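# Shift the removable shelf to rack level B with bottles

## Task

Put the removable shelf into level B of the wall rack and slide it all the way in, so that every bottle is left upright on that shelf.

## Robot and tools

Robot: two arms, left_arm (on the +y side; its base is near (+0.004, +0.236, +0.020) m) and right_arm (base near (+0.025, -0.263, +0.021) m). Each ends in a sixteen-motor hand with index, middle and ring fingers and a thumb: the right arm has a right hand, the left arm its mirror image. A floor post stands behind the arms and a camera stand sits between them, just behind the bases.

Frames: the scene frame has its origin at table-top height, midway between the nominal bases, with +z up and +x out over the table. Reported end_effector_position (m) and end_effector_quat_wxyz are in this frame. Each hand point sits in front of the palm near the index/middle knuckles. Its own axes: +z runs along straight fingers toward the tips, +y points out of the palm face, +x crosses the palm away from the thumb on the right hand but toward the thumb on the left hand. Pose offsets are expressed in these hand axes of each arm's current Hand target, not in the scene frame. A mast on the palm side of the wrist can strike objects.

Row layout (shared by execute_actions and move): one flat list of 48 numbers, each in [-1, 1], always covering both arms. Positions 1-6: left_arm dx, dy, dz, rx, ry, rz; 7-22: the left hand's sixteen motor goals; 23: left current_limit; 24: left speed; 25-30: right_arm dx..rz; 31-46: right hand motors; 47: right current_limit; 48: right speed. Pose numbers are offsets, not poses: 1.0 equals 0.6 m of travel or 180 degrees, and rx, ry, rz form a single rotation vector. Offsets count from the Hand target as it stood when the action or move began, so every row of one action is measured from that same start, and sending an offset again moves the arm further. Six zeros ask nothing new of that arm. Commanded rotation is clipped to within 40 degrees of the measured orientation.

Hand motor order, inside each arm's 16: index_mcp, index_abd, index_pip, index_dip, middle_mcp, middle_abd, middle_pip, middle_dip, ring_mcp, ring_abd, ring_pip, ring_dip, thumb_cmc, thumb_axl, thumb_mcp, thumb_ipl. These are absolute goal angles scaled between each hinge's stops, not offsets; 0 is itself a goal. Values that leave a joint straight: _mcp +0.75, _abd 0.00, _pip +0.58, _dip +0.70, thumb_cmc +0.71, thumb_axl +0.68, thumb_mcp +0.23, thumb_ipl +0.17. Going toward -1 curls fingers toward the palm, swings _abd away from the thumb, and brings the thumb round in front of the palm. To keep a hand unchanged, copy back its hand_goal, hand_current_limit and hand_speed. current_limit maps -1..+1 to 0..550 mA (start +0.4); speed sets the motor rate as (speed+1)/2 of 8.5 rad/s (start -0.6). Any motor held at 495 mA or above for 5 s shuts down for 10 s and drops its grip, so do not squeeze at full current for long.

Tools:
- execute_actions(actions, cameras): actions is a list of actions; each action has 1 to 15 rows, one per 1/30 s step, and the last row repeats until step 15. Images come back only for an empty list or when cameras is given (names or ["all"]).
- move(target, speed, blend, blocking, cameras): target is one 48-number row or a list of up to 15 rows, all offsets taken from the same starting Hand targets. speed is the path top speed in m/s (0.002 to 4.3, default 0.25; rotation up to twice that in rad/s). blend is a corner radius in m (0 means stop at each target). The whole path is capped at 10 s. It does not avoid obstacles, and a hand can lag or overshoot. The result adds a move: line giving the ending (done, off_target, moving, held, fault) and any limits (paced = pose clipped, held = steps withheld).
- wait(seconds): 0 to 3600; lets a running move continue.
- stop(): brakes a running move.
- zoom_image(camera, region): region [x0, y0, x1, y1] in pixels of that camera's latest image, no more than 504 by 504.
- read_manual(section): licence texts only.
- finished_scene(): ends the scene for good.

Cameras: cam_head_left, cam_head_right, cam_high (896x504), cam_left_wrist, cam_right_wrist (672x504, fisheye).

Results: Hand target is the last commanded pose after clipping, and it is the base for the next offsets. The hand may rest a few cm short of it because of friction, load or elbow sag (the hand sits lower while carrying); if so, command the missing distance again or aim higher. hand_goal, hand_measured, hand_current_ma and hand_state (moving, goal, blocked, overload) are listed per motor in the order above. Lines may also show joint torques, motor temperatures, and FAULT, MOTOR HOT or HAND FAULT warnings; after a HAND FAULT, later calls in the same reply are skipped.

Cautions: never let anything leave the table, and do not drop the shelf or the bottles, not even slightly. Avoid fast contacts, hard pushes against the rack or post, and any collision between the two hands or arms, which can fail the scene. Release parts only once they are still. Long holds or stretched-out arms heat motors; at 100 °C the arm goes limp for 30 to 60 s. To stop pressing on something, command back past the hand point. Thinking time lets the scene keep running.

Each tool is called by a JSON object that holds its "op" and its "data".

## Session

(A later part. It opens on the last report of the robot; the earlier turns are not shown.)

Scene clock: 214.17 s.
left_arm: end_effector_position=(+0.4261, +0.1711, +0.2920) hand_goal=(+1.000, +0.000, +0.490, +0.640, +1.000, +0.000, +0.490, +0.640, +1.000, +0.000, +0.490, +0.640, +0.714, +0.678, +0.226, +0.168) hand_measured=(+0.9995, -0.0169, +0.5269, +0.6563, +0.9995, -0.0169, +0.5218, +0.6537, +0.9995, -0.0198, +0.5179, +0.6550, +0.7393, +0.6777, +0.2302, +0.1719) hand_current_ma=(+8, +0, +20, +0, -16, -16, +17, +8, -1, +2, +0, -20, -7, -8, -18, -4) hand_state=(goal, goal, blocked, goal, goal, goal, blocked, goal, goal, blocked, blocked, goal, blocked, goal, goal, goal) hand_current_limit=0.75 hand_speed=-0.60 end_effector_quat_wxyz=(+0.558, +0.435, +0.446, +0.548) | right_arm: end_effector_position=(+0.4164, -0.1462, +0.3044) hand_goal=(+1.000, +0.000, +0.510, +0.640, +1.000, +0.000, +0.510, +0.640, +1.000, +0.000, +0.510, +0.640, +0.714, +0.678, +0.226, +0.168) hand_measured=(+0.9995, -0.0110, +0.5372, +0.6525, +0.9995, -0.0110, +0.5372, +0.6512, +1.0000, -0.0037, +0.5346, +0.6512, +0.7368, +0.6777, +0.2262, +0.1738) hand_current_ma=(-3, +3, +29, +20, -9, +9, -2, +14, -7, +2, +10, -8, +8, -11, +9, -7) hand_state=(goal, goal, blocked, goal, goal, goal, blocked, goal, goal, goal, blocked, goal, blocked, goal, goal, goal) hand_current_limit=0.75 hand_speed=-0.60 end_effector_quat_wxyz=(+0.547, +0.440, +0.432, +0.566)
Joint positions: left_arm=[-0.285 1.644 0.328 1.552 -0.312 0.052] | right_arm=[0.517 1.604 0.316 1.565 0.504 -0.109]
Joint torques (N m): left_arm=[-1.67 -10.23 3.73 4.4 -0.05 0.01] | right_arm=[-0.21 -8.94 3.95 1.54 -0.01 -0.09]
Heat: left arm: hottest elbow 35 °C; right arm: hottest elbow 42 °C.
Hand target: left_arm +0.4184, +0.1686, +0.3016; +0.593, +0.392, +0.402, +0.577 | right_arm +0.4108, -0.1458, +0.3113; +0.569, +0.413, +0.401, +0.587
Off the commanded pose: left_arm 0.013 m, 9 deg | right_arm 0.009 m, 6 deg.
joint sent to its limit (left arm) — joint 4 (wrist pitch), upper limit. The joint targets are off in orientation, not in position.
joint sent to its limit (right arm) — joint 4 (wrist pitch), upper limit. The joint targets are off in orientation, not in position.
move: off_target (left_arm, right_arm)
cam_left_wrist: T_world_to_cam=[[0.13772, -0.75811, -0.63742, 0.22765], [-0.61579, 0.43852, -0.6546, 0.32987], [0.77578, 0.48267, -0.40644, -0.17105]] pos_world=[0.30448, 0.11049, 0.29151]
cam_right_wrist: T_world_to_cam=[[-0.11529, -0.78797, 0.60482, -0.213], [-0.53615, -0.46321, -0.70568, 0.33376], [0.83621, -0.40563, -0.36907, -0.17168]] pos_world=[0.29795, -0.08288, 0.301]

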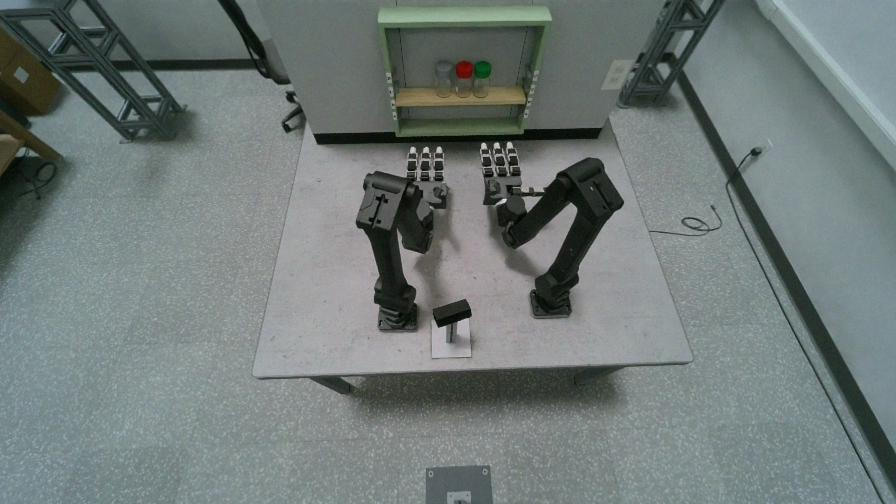

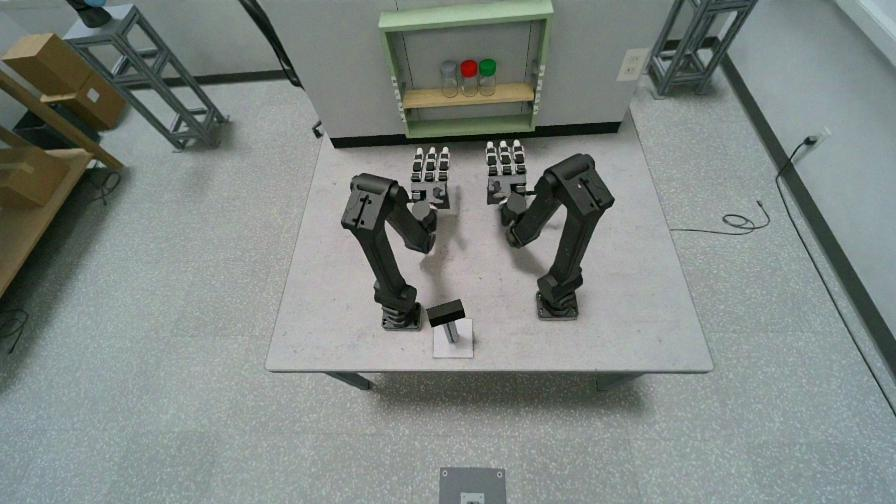

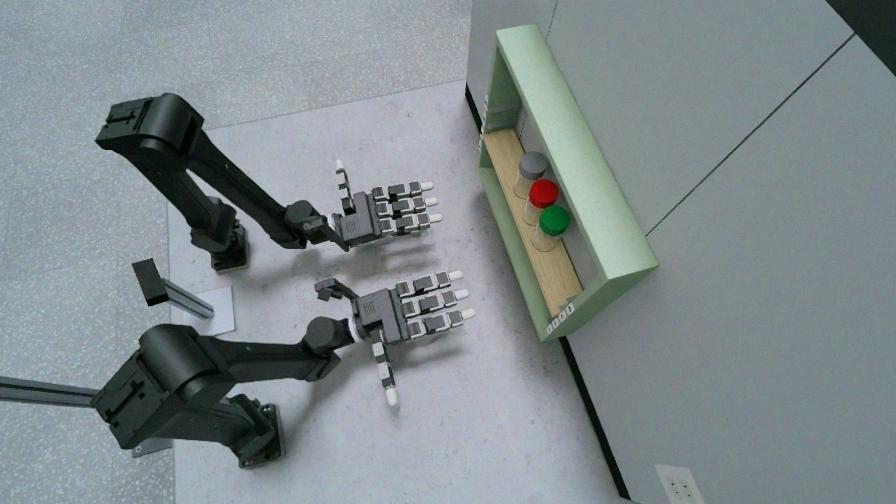

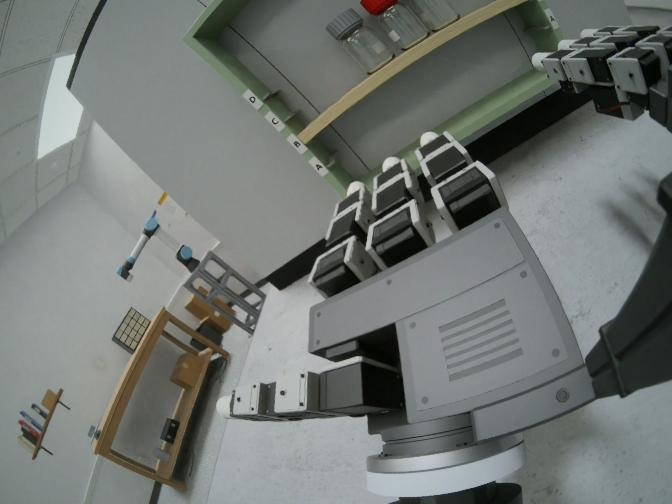

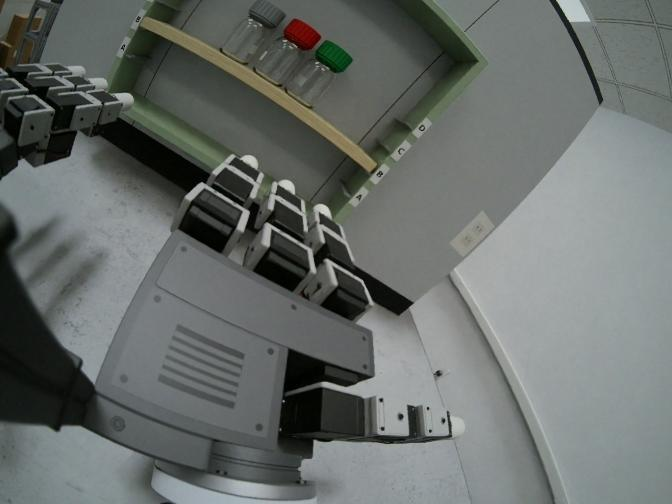

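{"op": "zoom_image", "data": {"camera": "cam_high", "region": [470, 240, 620, 350]}}

{"op": "zoom_image", "data": {"camera": "cam_high", "region": [460, 90, 580, 180]}}

{"op": "zoom_image", "data": {"camera": "cam_head_left", "region": [370, 50, 560, 150]}}

{"op": "zoom_image", "data": {"camera": "cam_left_wrist", "region": [270, 90, 370, 180]}}

{"op": "zoom_image", "data": {"camera": "cam_right_wrist", "region": [330, 110, 430, 210]}}

Scaled by 3.360.

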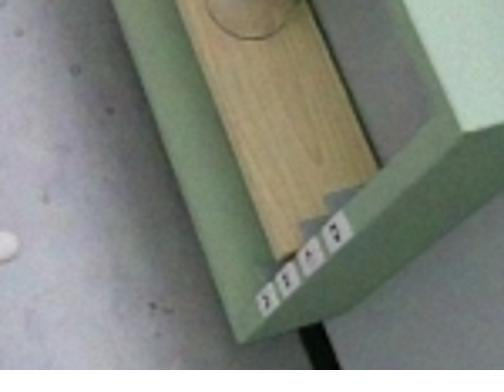

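Scaled by 4.200.

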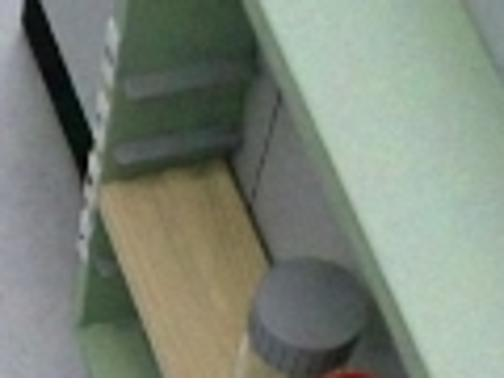

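Scaled by 2.653.

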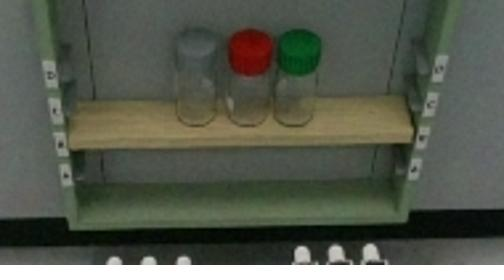

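Scaled by 5.040 from the camera's image (finer frame: 960x720).

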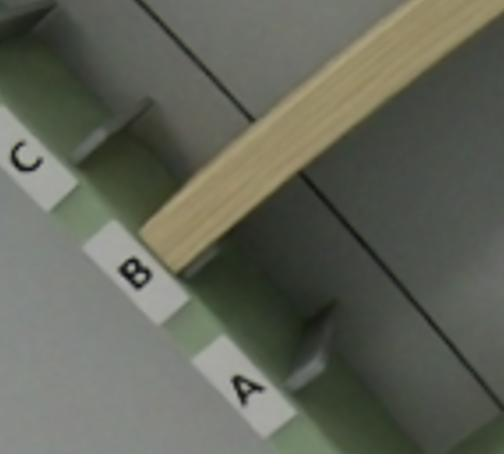

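Scaled by 5.040 from the camera's image (finer frame: 960x720).

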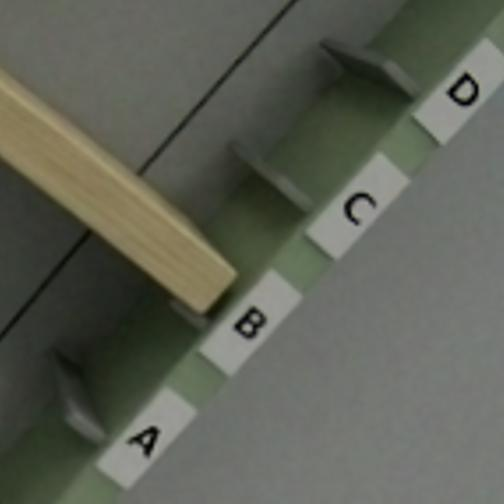

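{"op": "move", "data": {"target": [-0.0067,0.0395,0.1621,0,0,0,1,0,0.49,0.64,1,0,0.49,0.64,1,0,0.49,0.64,0.714,0.678,0.226,0.168,0.75,-0.6,0.0,0.0288,0.1711,0,0,0,1,0,0.51,0.64,1,0,0.51,0.64,1,0,0.51,0.64,0.714,0.678,0.226,0.168,0.75,-0.6], "speed": 0.1, "cameras": ["all"]}}

Scene clock: 220.80 s.
left_arm: end_effector_position=(+0.4906, +0.1631, +0.3516) hand_goal=(+1.000, +0.000, +0.490, +0.640, +1.000, +0.000, +0.490, +0.640, +1.000, +0.000, +0.490, +0.640, +0.714, +0.678, +0.226, +0.168) hand_measured=(+1.0000, -0.0154, +0.5269, +0.6563, +0.9995, -0.0169, +0.5218, +0.6537, +0.9995, -0.0198, +0.5179, +0.6550, +0.7393, +0.6777, +0.2302, +0.1710) hand_current_ma=(-1, -6, +6, +5, -10, -25, +16, +1, -9, +9, +5, -6, -3, +0, -17, +5) hand_state=(goal, goal, blocked, goal, goal, goal, blocked, goal, goal, blocked, blocked, goal, blocked, goal, goal, goal) hand_current_limit=0.75 hand_speed=-0.60 end_effector_quat_wxyz=(+0.594, +0.398, +0.406, +0.569) | right_arm: end_effector_position=(+0.4933, -0.1474, +0.3547) hand_goal=(+1.000, +0.000, +0.510, +0.640, +1.000, +0.000, +0.510, +0.640, +1.000, +0.000, +0.510, +0.640, +0.714, +0.678, +0.226, +0.168) hand_measured=(+1.0000, -0.0096, +0.5359, +0.6525, +0.9995, -0.0110, +0.5372, +0.6512, +0.9995, -0.0037, +0.5333, +0.6512, +0.7368, +0.6777, +0.2262, +0.1738) hand_current_ma=(-4, +3, +31, +8, -2, +4, +10, +5, +3, -9, +17, -13, +18, -3, +5, -2) hand_state=(goal, goal, blocked, goal, goal, goal, blocked, goal, goal, goal, blocked, goal, blocked, goal, goal, goal) hand_current_limit=0.75 hand_speed=-0.60 end_effector_quat_wxyz=(+0.566, +0.416, +0.409, +0.583)
Joint positions: left_arm=[-0.233 1.65 0.563 1.459 -0.237 0.059] | right_arm=[0.39 1.605 0.543 1.412 0.374 -0.109]
Joint torques (N m): left_arm=[0.15 -10.75 8.94 2.54 0.17 0.11] | right_arm=[-0.97 -9.47 8.92 0.81 -0.33 0.01]
Heat: left arm: hottest elbow 35 °C; right arm: hottest elbow 42 °C.
Hand target: left_arm +0.4999, +0.1651, +0.3597; +0.593, +0.392, +0.402, +0.577 | right_arm +0.5017, -0.1462, +0.3620; +0.569, +0.413, +0.402, +0.587
Off the commanded pose: left_arm 0.013 m, 1 deg | right_arm 0.011 m, 1 deg.
move: off_target (left_arm, right_arm)
cam_left_wrist: T_world_to_cam=[[0.20914, -0.76799, -0.60535, 0.20594], [-0.51299, 0.44086, -0.73654, 0.39009], [0.83253, 0.46457, -0.30177, -0.25464]] pos_world=[0.36904, 0.10448, 0.33514]
cam_right_wrist: T_world_to_cam=[[-0.16789, -0.78551, 0.59564, -0.20588], [-0.47718, -0.46396, -0.74635, 0.39518], [0.86262, -0.40953, -0.29693, -0.25716]] pos_world=[0.37584, -0.08368, 0.34121]

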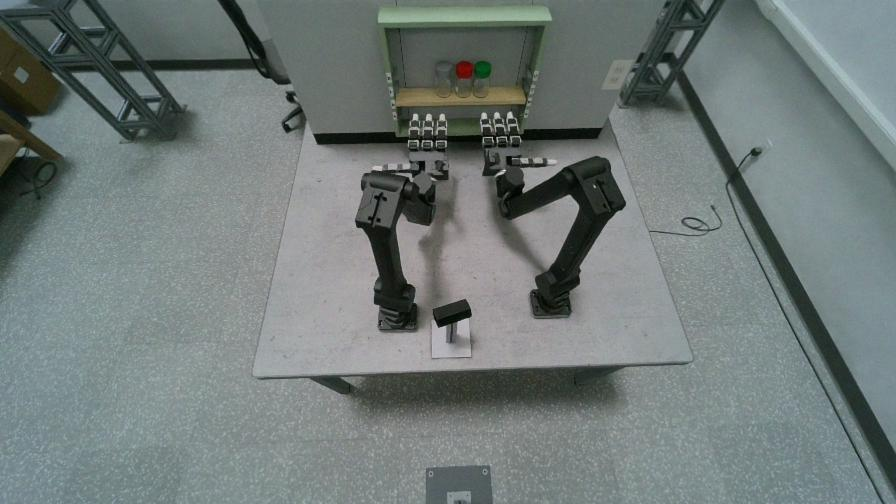

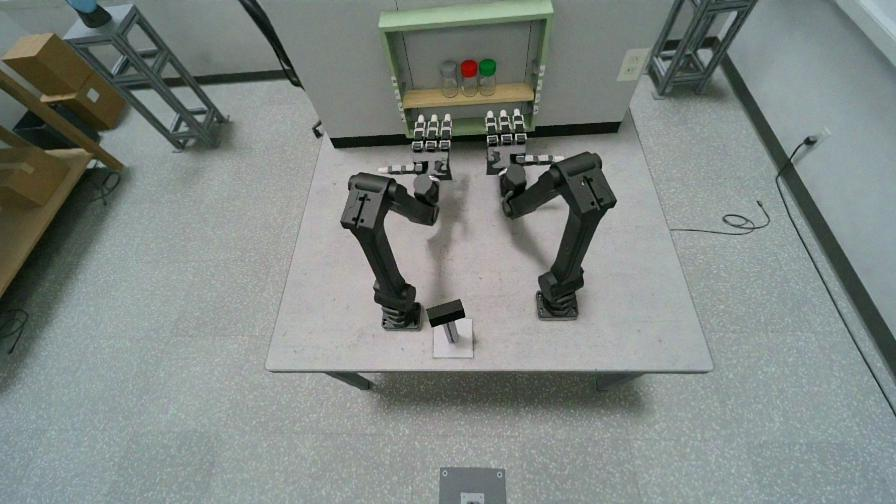

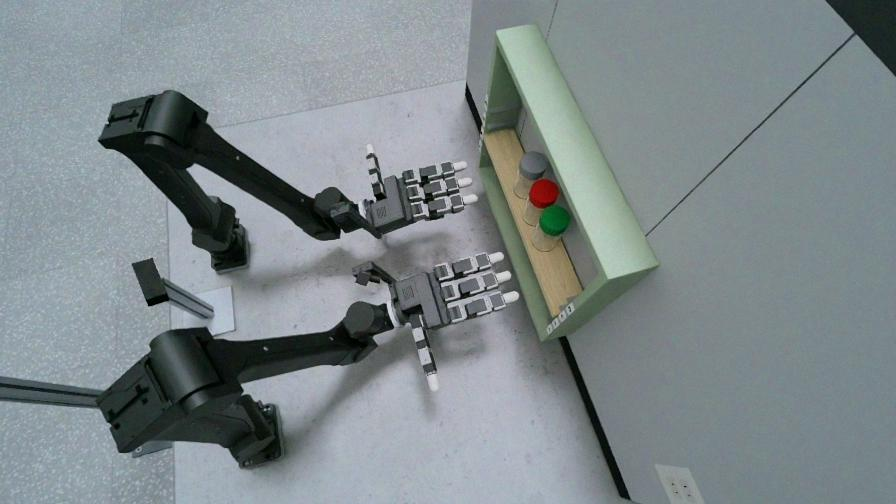

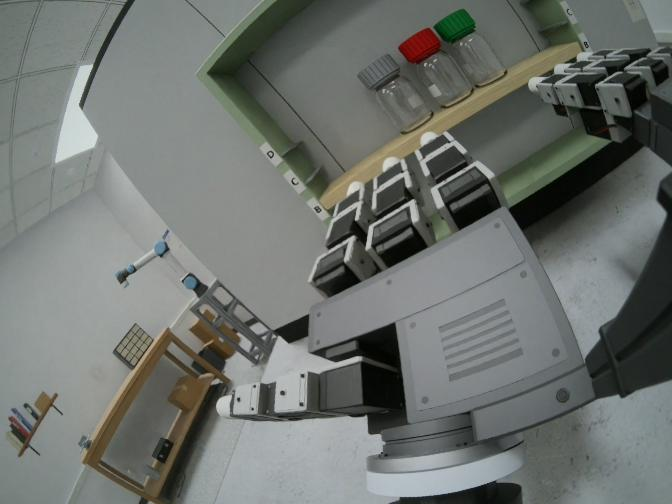

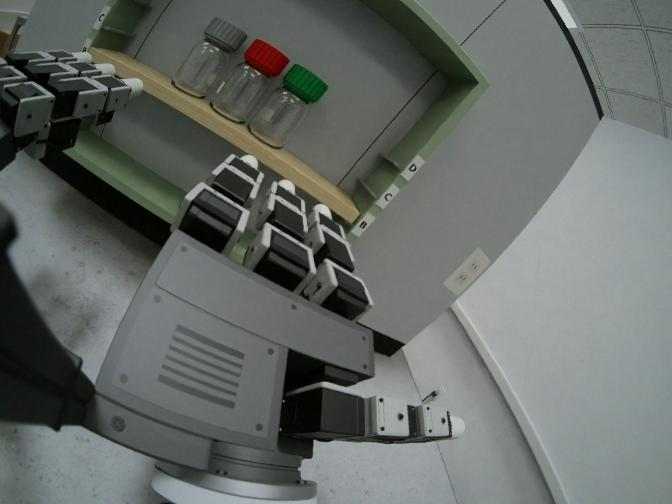

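{"op": "zoom_image", "data": {"camera": "cam_left_wrist", "region": [320, 80, 500, 220]}}

{"op": "zoom_image", "data": {"camera": "cam_right_wrist", "region": [200, 100, 380, 240]}}

{"op": "zoom_image", "data": {"camera": "cam_left_wrist", "region": [500, 20, 640, 140]}}

{"op": "zoom_image", "data": {"camera": "cam_right_wrist", "region": [0, 30, 180, 150]}}

Scaled by 2.800 from the camera's image (finer frame: 960x720).

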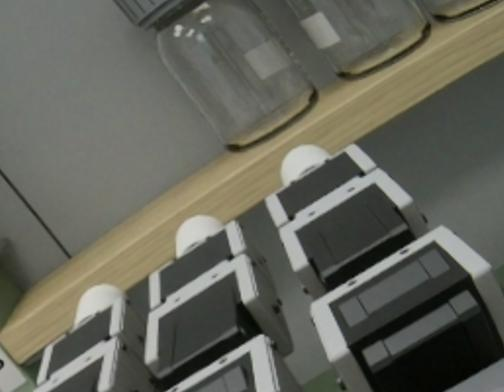

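Scaled by 2.800 from the camera's image (finer frame: 960x720).

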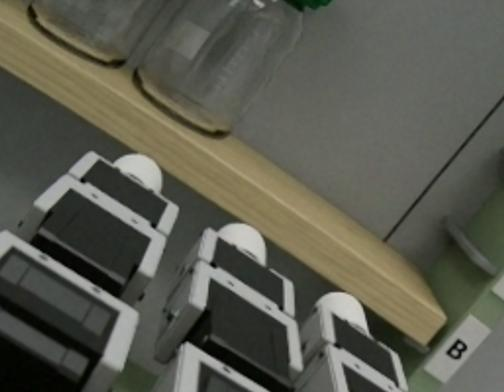

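Scaled by 3.600 from the camera's image (finer frame: 960x720).

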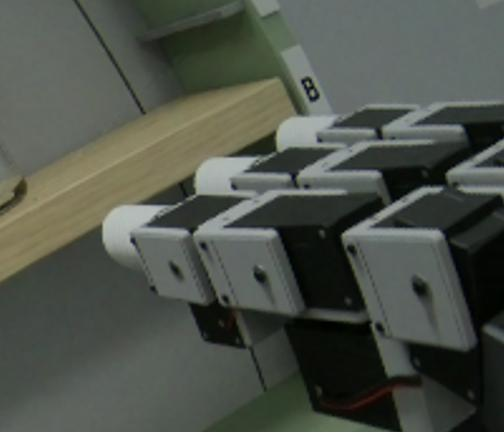

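Scaled by 2.800 from the camera's image (finer frame: 960x720).

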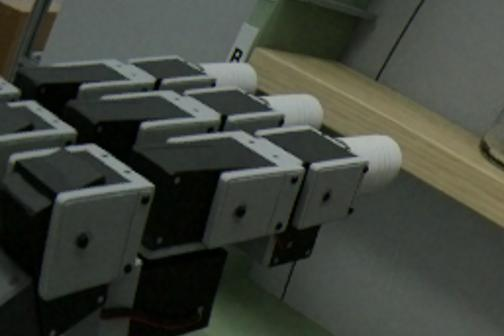

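{"op": "move", "data": {"target": [0.0,-0.0277,0.0966,0,0,0,1,0,0.49,0.64,1,0,0.49,0.64,1,0,0.49,0.64,0.714,0.678,0.226,0.168,0.75,-0.6,0.0,-0.0246,0.0978,0,0,0,1,0,0.51,0.64,1,0,0.51,0.64,1,0,0.51,0.64,0.714,0.678,0.226,0.168,0.75,-0.6], "speed": 0.06, "cameras": ["cam_left_wrist","cam_right_wrist","cam_high"]}}

{"op": "zoom_image", "data": {"camera": "cam_left_wrist", "region": [500, 20, 640, 140]}}

{"op": "zoom_image", "data": {"camera": "cam_right_wrist", "region": [0, 30, 180, 150]}}

{"op": "zoom_image", "data": {"camera": "cam_left_wrist", "region": [320, 80, 500, 220]}}

{"op": "zoom_image", "data": {"camera": "cam_right_wrist", "region": [200, 100, 380, 240]}}

Scene clock: 225.80 s.
left_arm: end_effector_position=(+0.5497, +0.1605, +0.3547) hand_goal=(+1.000, +0.000, +0.490, +0.640, +1.000, +0.000, +0.490, +0.640, +1.000, +0.000, +0.490, +0.640, +0.714, +0.678, +0.226, +0.168) hand_measured=(+0.9995, -0.0169, +0.5256, +0.6563, +0.9995, -0.0154, +0.5218, +0.6537, +1.0000, -0.0213, +0.5179, +0.6563, +0.7393, +0.6767, +0.2302, +0.1719) hand_current_ma=(-5, -5, +12, -16, -3, +1, -2, +1, -6, +1, +5, +9, +1, -6, -18, +4) hand_state=(goal, goal, blocked, goal, goal, goal, blocked, goal, goal, blocked, blocked, goal, blocked, goal, goal, goal) hand_current_limit=0.75 hand_speed=-0.60 end_effector_quat_wxyz=(+0.589, +0.403, +0.405, +0.571) | right_arm: end_effector_position=(+0.5492, -0.1451, +0.3571) hand_goal=(+1.000, +0.000, +0.510, +0.640, +1.000, +0.000, +0.510, +0.640, +1.000, +0.000, +0.510, +0.640, +0.714, +0.678, +0.226, +0.168) hand_measured=(+1.0000, -0.0125, +0.5256, +0.6448, +1.0000, -0.0110, +0.5359, +0.6512, +1.0000, -0.0037, +0.5333, +0.6512, +0.7381, +0.6767, +0.2262, +0.1738) hand_current_ma=(-4, +5, +14, +11, +8, +2, +14, +11, -3, +5, +15, -3, +12, +6, +4, -3) hand_state=(goal, goal, goal, goal, goal, goal, blocked, goal, goal, goal, blocked, goal, blocked, goal, goal, goal) hand_current_limit=0.75 hand_speed=-0.60 end_effector_quat_wxyz=(+0.568, +0.415, +0.414, +0.578)
Joint positions: left_arm=[-0.2 1.737 0.724 1.375 -0.206 0.059] | right_arm=[0.34 1.688 0.688 1.337 0.326 -0.101]
Joint torques (N m): left_arm=[0.26 -12.81 10.07 2.59 0.17 -0.04] | right_arm=[-0.91 -11.05 10.61 0.73 -0.41 0.12]
Heat: left arm: hottest shoulder 34 °C; right arm: hottest elbow 41 °C.
Hand target: left_arm +0.5599, +0.1645, +0.3655; +0.593, +0.392, +0.402, +0.577 | right_arm +0.5620, -0.1458, +0.3678; +0.569, +0.413, +0.402, +0.587
Off the commanded pose: left_arm 0.015 m, 1 deg | right_arm 0.017 m, 2 deg.
move: off_target (left_arm, right_arm)
cam_left_wrist: T_world_to_cam=[[0.20871, -0.75915, -0.61655, 0.19626], [-0.51943, 0.44812, -0.72759, 0.42307], [0.82863, 0.47211, -0.30079, -0.30115]] pos_world=[0.42833, 0.10159, 0.33824]
cam_right_wrist: T_world_to_cam=[[-0.16573, -0.77759, 0.60654, -0.20005], [-0.48346, -0.47201, -0.73721, 0.42372], [0.85954, -0.41542, -0.2977, -0.30266]] pos_world=[0.43184, -0.08129, 0.3436]
Images, in order (width x height): cam_high 896x504, cam_left_wrist 672x504, cam_right_wrist 672x504.

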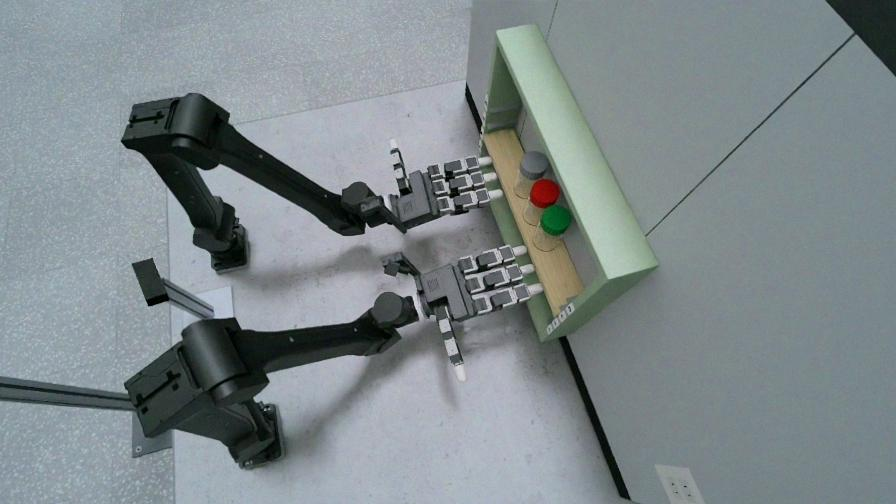

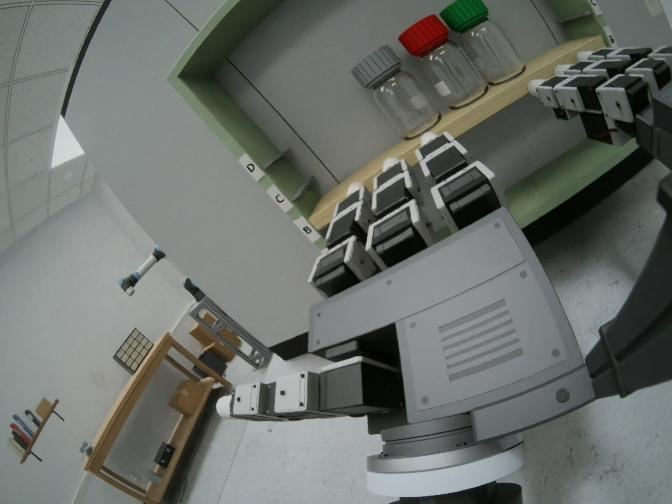

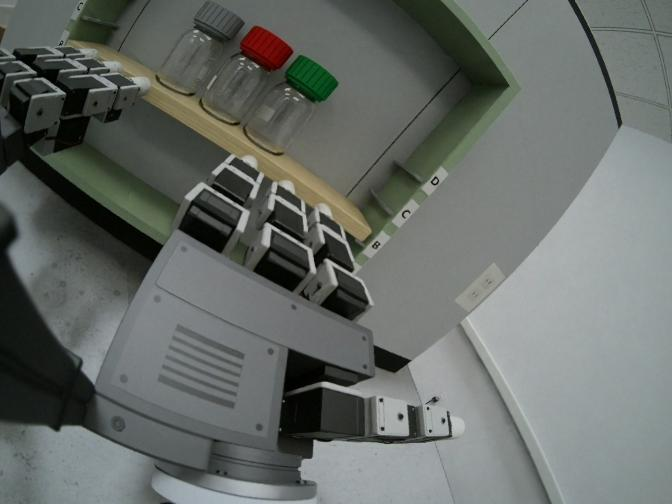

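Scaled by 3.600 from the camera's image (finer frame: 960x720).

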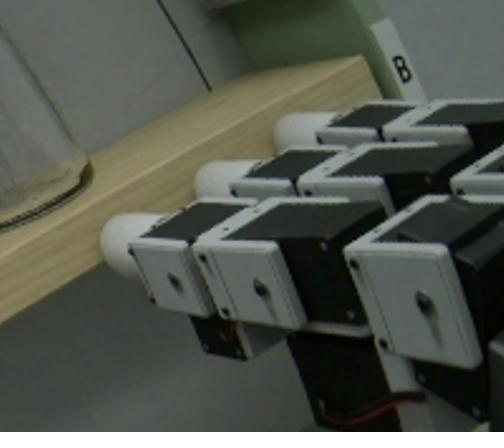

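Scaled by 2.800 from the camera's image (finer frame: 960x720).

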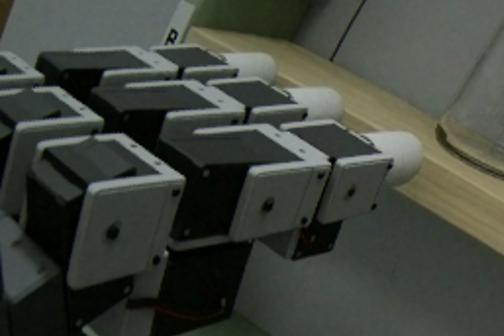

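Scaled by 2.800 from the camera's image (finer frame: 960x720).

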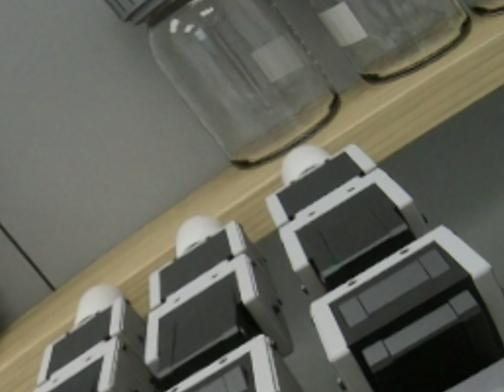

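Scaled by 2.800 from the camera's image (finer frame: 960x720).

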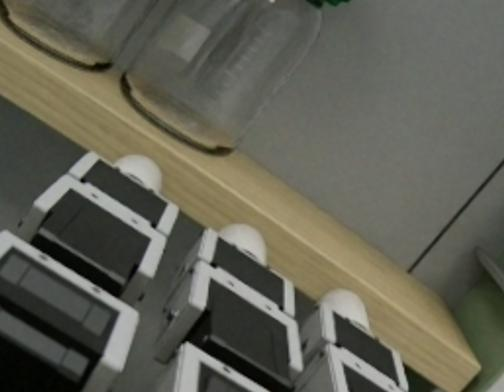

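{"op": "move", "data": {"target": [0.0,-0.0006,0.0105,0,0,0,1,0,0.49,0.64,1,0,0.49,0.64,1,0,0.49,0.64,0.714,0.678,0.226,0.168,0.75,-0.6,0.0,-0.0006,0.0105,0,0,0,1,0,0.51,0.64,1,0,0.51,0.64,1,0,0.51,0.64,0.714,0.678,0.226,0.168,0.75,-0.6], "speed": 0.03, "cameras": ["cam_left_wrist","cam_right_wrist","cam_high"]}}

{"op": "zoom_image", "data": {"camera": "cam_left_wrist", "region": [500, 20, 640, 140]}}

{"op": "zoom_image", "data": {"camera": "cam_right_wrist", "region": [0, 30, 180, 150]}}

{"op": "zoom_image", "data": {"camera": "cam_left_wrist", "region": [280, 140, 380, 230]}}

{"op": "zoom_image", "data": {"camera": "cam_right_wrist", "region": [300, 160, 400, 250]}}

Scene clock: 227.67 s.
left_arm: end_effector_position=(+0.5545, +0.1600, +0.3561) hand_goal=(+1.000, +0.000, +0.490, +0.640, +1.000, +0.000, +0.490, +0.640, +1.000, +0.000, +0.490, +0.640, +0.714, +0.678, +0.226, +0.168) hand_measured=(+1.0000, -0.0169, +0.5256, +0.6550, +0.9995, -0.0154, +0.5218, +0.6537, +1.0000, -0.0198, +0.5192, +0.6550, +0.7393, +0.6777, +0.2302, +0.1719) hand_current_ma=(+7, -2, +10, +8, -19, -16, -4, +11, +10, -5, +5, -4, +7, +1, -2, +7) hand_state=(goal, goal, blocked, goal, goal, goal, blocked, goal, goal, blocked, blocked, goal, blocked, goal, goal, goal) hand_current_limit=0.75 hand_speed=-0.60 end_effector_quat_wxyz=(+0.589, +0.403, +0.405, +0.571) | right_arm: end_effector_position=(+0.5503, -0.1446, +0.3560) hand_goal=(+1.000, +0.000, +0.510, +0.640, +1.000, +0.000, +0.510, +0.640, +1.000, +0.000, +0.510, +0.640, +0.714, +0.678, +0.226, +0.168) hand_measured=(+0.9995, -0.0125, +0.5115, +0.6372, +0.9995, -0.0110, +0.5295, +0.6448, +0.9995, -0.0037, +0.5346, +0.6512, +0.7381, +0.6777, +0.2262, +0.1738) hand_current_ma=(+0, -4, -4, +4, +12, +6, -1, +10, -2, -9, +8, -7, +15, -8, +0, -5) hand_state=(goal, goal, goal, goal, goal, goal, goal, goal, goal, goal, blocked, goal, blocked, goal, goal, goal) hand_current_limit=0.75 hand_speed=-0.60 end_effector_quat_wxyz=(+0.567, +0.416, +0.416, +0.576)
Joint positions: left_arm=[-0.198 1.74 0.738 1.364 -0.204 0.059] | right_arm=[0.34 1.688 0.688 1.33 0.325 -0.101]
Joint torques (N m): left_arm=[0.44 -12.57 10.47 2.52 0.16 -0.04] | right_arm=[-1.61 -10.64 11.81 0.54 -0.55 0.13]
Heat: left arm: hottest shoulder 34 °C; right arm: hottest elbow 41 °C.
Hand target: left_arm +0.5659, +0.1646, +0.3676; +0.593, +0.392, +0.402, +0.577 | right_arm +0.5680, -0.1456, +0.3696; +0.569, +0.413, +0.401, +0.587
Off the commanded pose: left_arm 0.017 m, 2 deg | right_arm 0.022 m, 2 deg.
move: off_target (left_arm, right_arm)
cam_left_wrist: T_world_to_cam=[[0.20771, -0.75852, -0.61766, 0.19659], [-0.51984, 0.4493, -0.72657, 0.42642], [0.82863, 0.472, -0.30098, -0.30436]] pos_world=[0.43303, 0.10119, 0.33964]
cam_right_wrist: T_world_to_cam=[[-0.1615, -0.77627, 0.60936, -0.20191], [-0.48708, -0.47432, -0.73333, 0.42395], [0.8583, -0.41524, -0.30151, -0.30159]] pos_world=[0.43274, -0.08088, 0.343]
Images, in order (width x height): cam_high 896x504, cam_left_wrist 672x504, cam_right_wrist 672x504.

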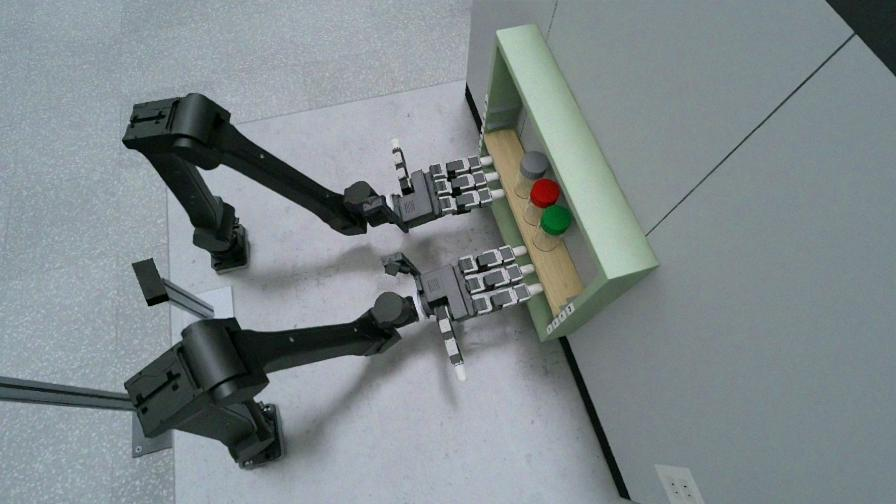

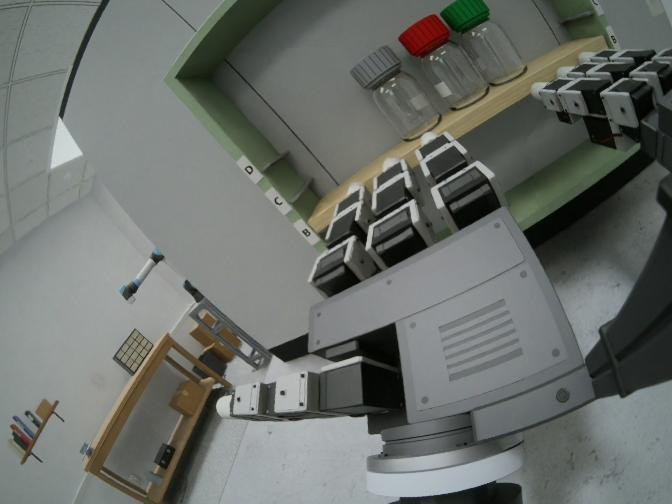

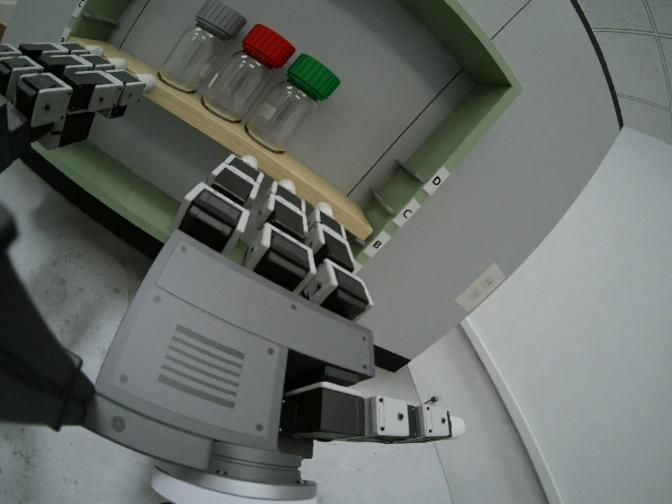

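Scaled by 3.600 from the camera's image (finer frame: 960x720).

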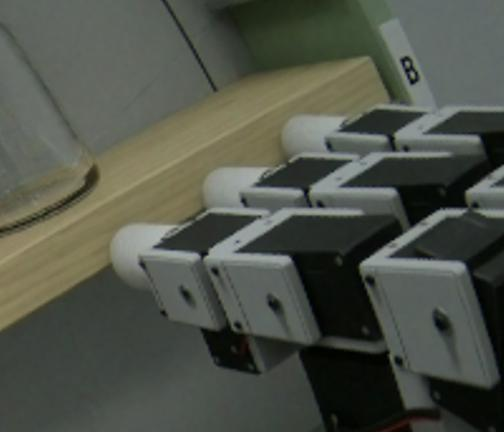

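Scaled by 2.800 from the camera's image (finer frame: 960x720).

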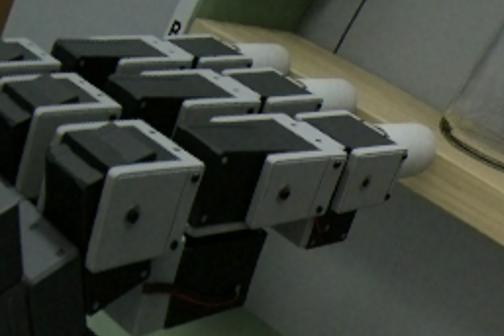

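Scaled by 5.040 from the camera's image (finer frame: 960x720).

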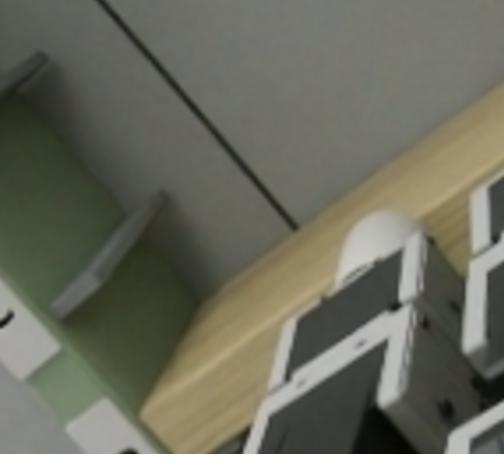

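Scaled by 5.040 from the camera's image (finer frame: 960x720).

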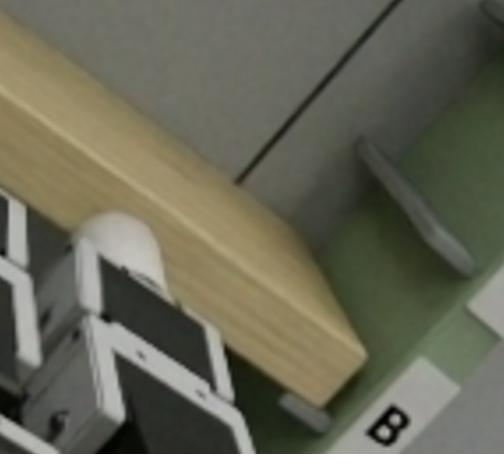

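{"op": "move", "data": {"target": [0.0,-0.0006,0.0105,0,0,0,1,0,0.49,0.64,1,0,0.49,0.64,1,0,0.49,0.64,0.714,0.678,0.226,0.168,0.75,-0.6,0.0,0.0037,-0.0093,0,0,0,1,0,0.51,0.64,1,0,0.51,0.64,1,0,0.51,0.64,0.714,0.678,0.226,0.168,0.75,-0.6], "speed": 0.03, "cameras": ["cam_left_wrist","cam_right_wrist","cam_high"]}}

{"op": "zoom_image", "data": {"camera": "cam_left_wrist", "region": [280, 140, 380, 230]}}

{"op": "zoom_image", "data": {"camera": "cam_right_wrist", "region": [0, 30, 180, 150]}}

{"op": "zoom_image", "data": {"camera": "cam_high", "region": [460, 110, 600, 340]}}

Scene clock: 228.97 s.
left_arm: end_effector_position=(+0.5583, +0.1603, +0.3562) hand_goal=(+1.000, +0.000, +0.490, +0.640, +1.000, +0.000, +0.490, +0.640, +1.000, +0.000, +0.490, +0.640, +0.714, +0.678, +0.226, +0.168) hand_measured=(+0.9995, -0.0169, +0.5244, +0.6474, +1.0000, -0.0140, +0.5218, +0.6537, +0.9995, -0.0198, +0.5179, +0.6550, +0.7393, +0.6767, +0.2302, +0.1719) hand_current_ma=(-4, +1, +21, +1, -16, -20, -10, +7, -7, +25, +19, -3, -13, -2, -10, -12) hand_state=(goal, goal, blocked, goal, goal, goal, blocked, goal, goal, blocked, blocked, goal, blocked, goal, goal, goal) hand_current_limit=0.75 hand_speed=-0.60 end_effector_quat_wxyz=(+0.588, +0.404, +0.406, +0.571) | right_arm: end_effector_position=(+0.5503, -0.1446, +0.3560) hand_goal=(+1.000, +0.000, +0.510, +0.640, +1.000, +0.000, +0.510, +0.640, +1.000, +0.000, +0.510, +0.640, +0.714, +0.678, +0.226, +0.168) hand_measured=(+0.9995, -0.0125, +0.5115, +0.6372, +0.9995, -0.0110, +0.5295, +0.6486, +1.0000, -0.0037, +0.5333, +0.6512, +0.7381, +0.6767, +0.2262, +0.1738) hand_current_ma=(+0, +1, +8, +6, +5, -5, +1, +6, +5, +4, +1, -11, +9, -1, +3, +2) hand_state=(goal, goal, goal, goal, goal, goal, goal, goal, goal, goal, blocked, goal, blocked, goal, goal, goal) hand_current_limit=0.75 hand_speed=-0.60 end_effector_quat_wxyz=(+0.567, +0.416, +0.416, +0.576)
Joint positions: left_arm=[-0.196 1.744 0.747 1.355 -0.203 0.059] | right_arm=[0.34 1.688 0.688 1.33 0.325 -0.101]
Joint torques (N m): left_arm=[0.32 -12.63 11.18 2.4 0.25 -0.07] | right_arm=[-0.91 -11.16 10.66 0.7 -0.36 0.12]
Heat: left arm: hottest shoulder 34 °C; right arm: hottest elbow 41 °C.
Hand target: left_arm +0.5719, +0.1646, +0.3696; +0.593, +0.392, +0.402, +0.577 | right_arm +0.5620, -0.1457, +0.3698; +0.569, +0.413, +0.402, +0.587
Off the commanded pose: left_arm 0.019 m, 2 deg | right_arm 0.018 m, 2 deg.
move: off_target (left_arm, right_arm)
cam_left_wrist: T_world_to_cam=[[0.20688, -0.75755, -0.61912, 0.19693], [-0.52287, 0.44925, -0.72441, 0.42936], [0.82692, 0.47359, -0.30317, -0.30616]] pos_world=[0.43693, 0.10129, 0.34014]
cam_right_wrist: T_world_to_cam=[[-0.1615, -0.77627, 0.60936, -0.20191], [-0.48708, -0.47432, -0.73333, 0.42395], [0.8583, -0.41524, -0.30151, -0.30159]] pos_world=[0.43274, -0.08088, 0.343]
Images, in order (width x height): cam_high 896x504, cam_left_wrist 672x504, cam_right_wrist 672x504.

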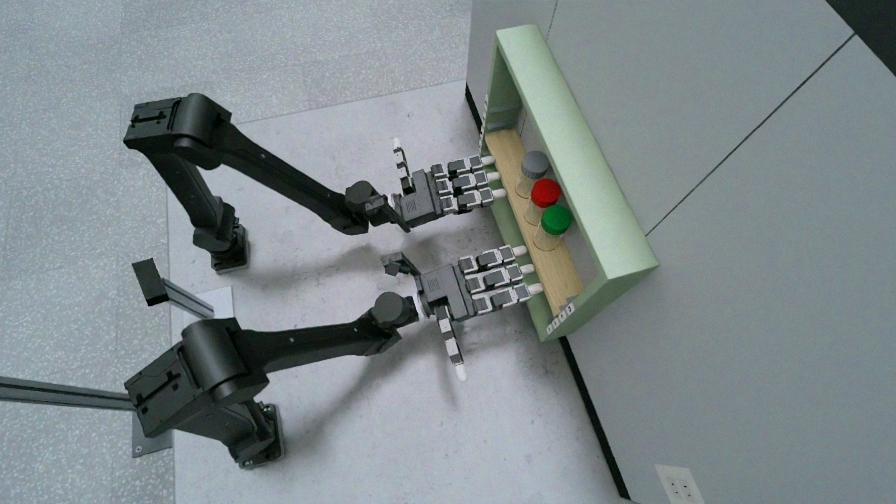

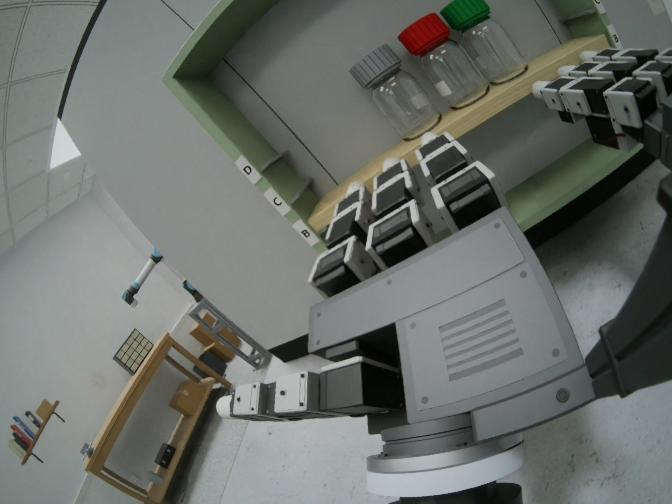

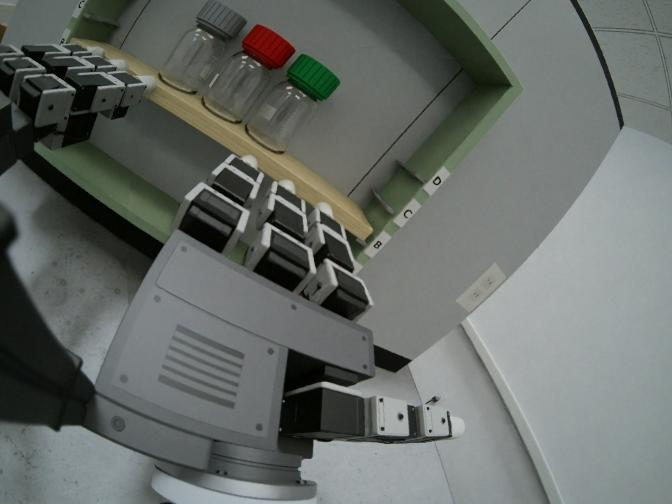

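Scaled by 5.040 from the camera's image (finer frame: 960x720).

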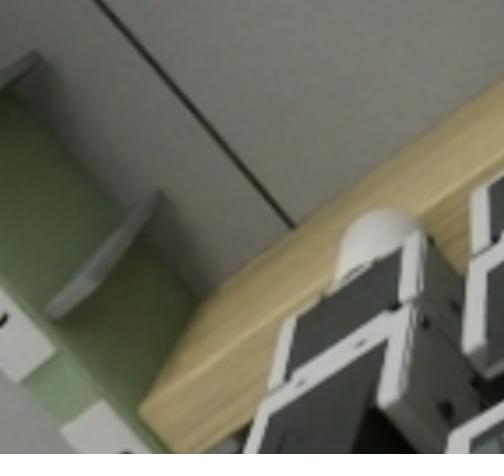

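Scaled by 2.800 from the camera's image (finer frame: 960x720).

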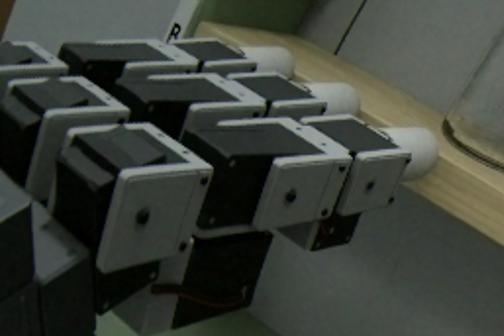

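Scaled by 2.191.

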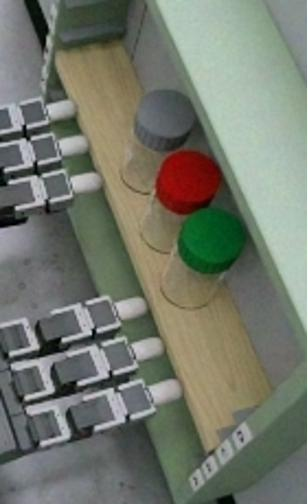

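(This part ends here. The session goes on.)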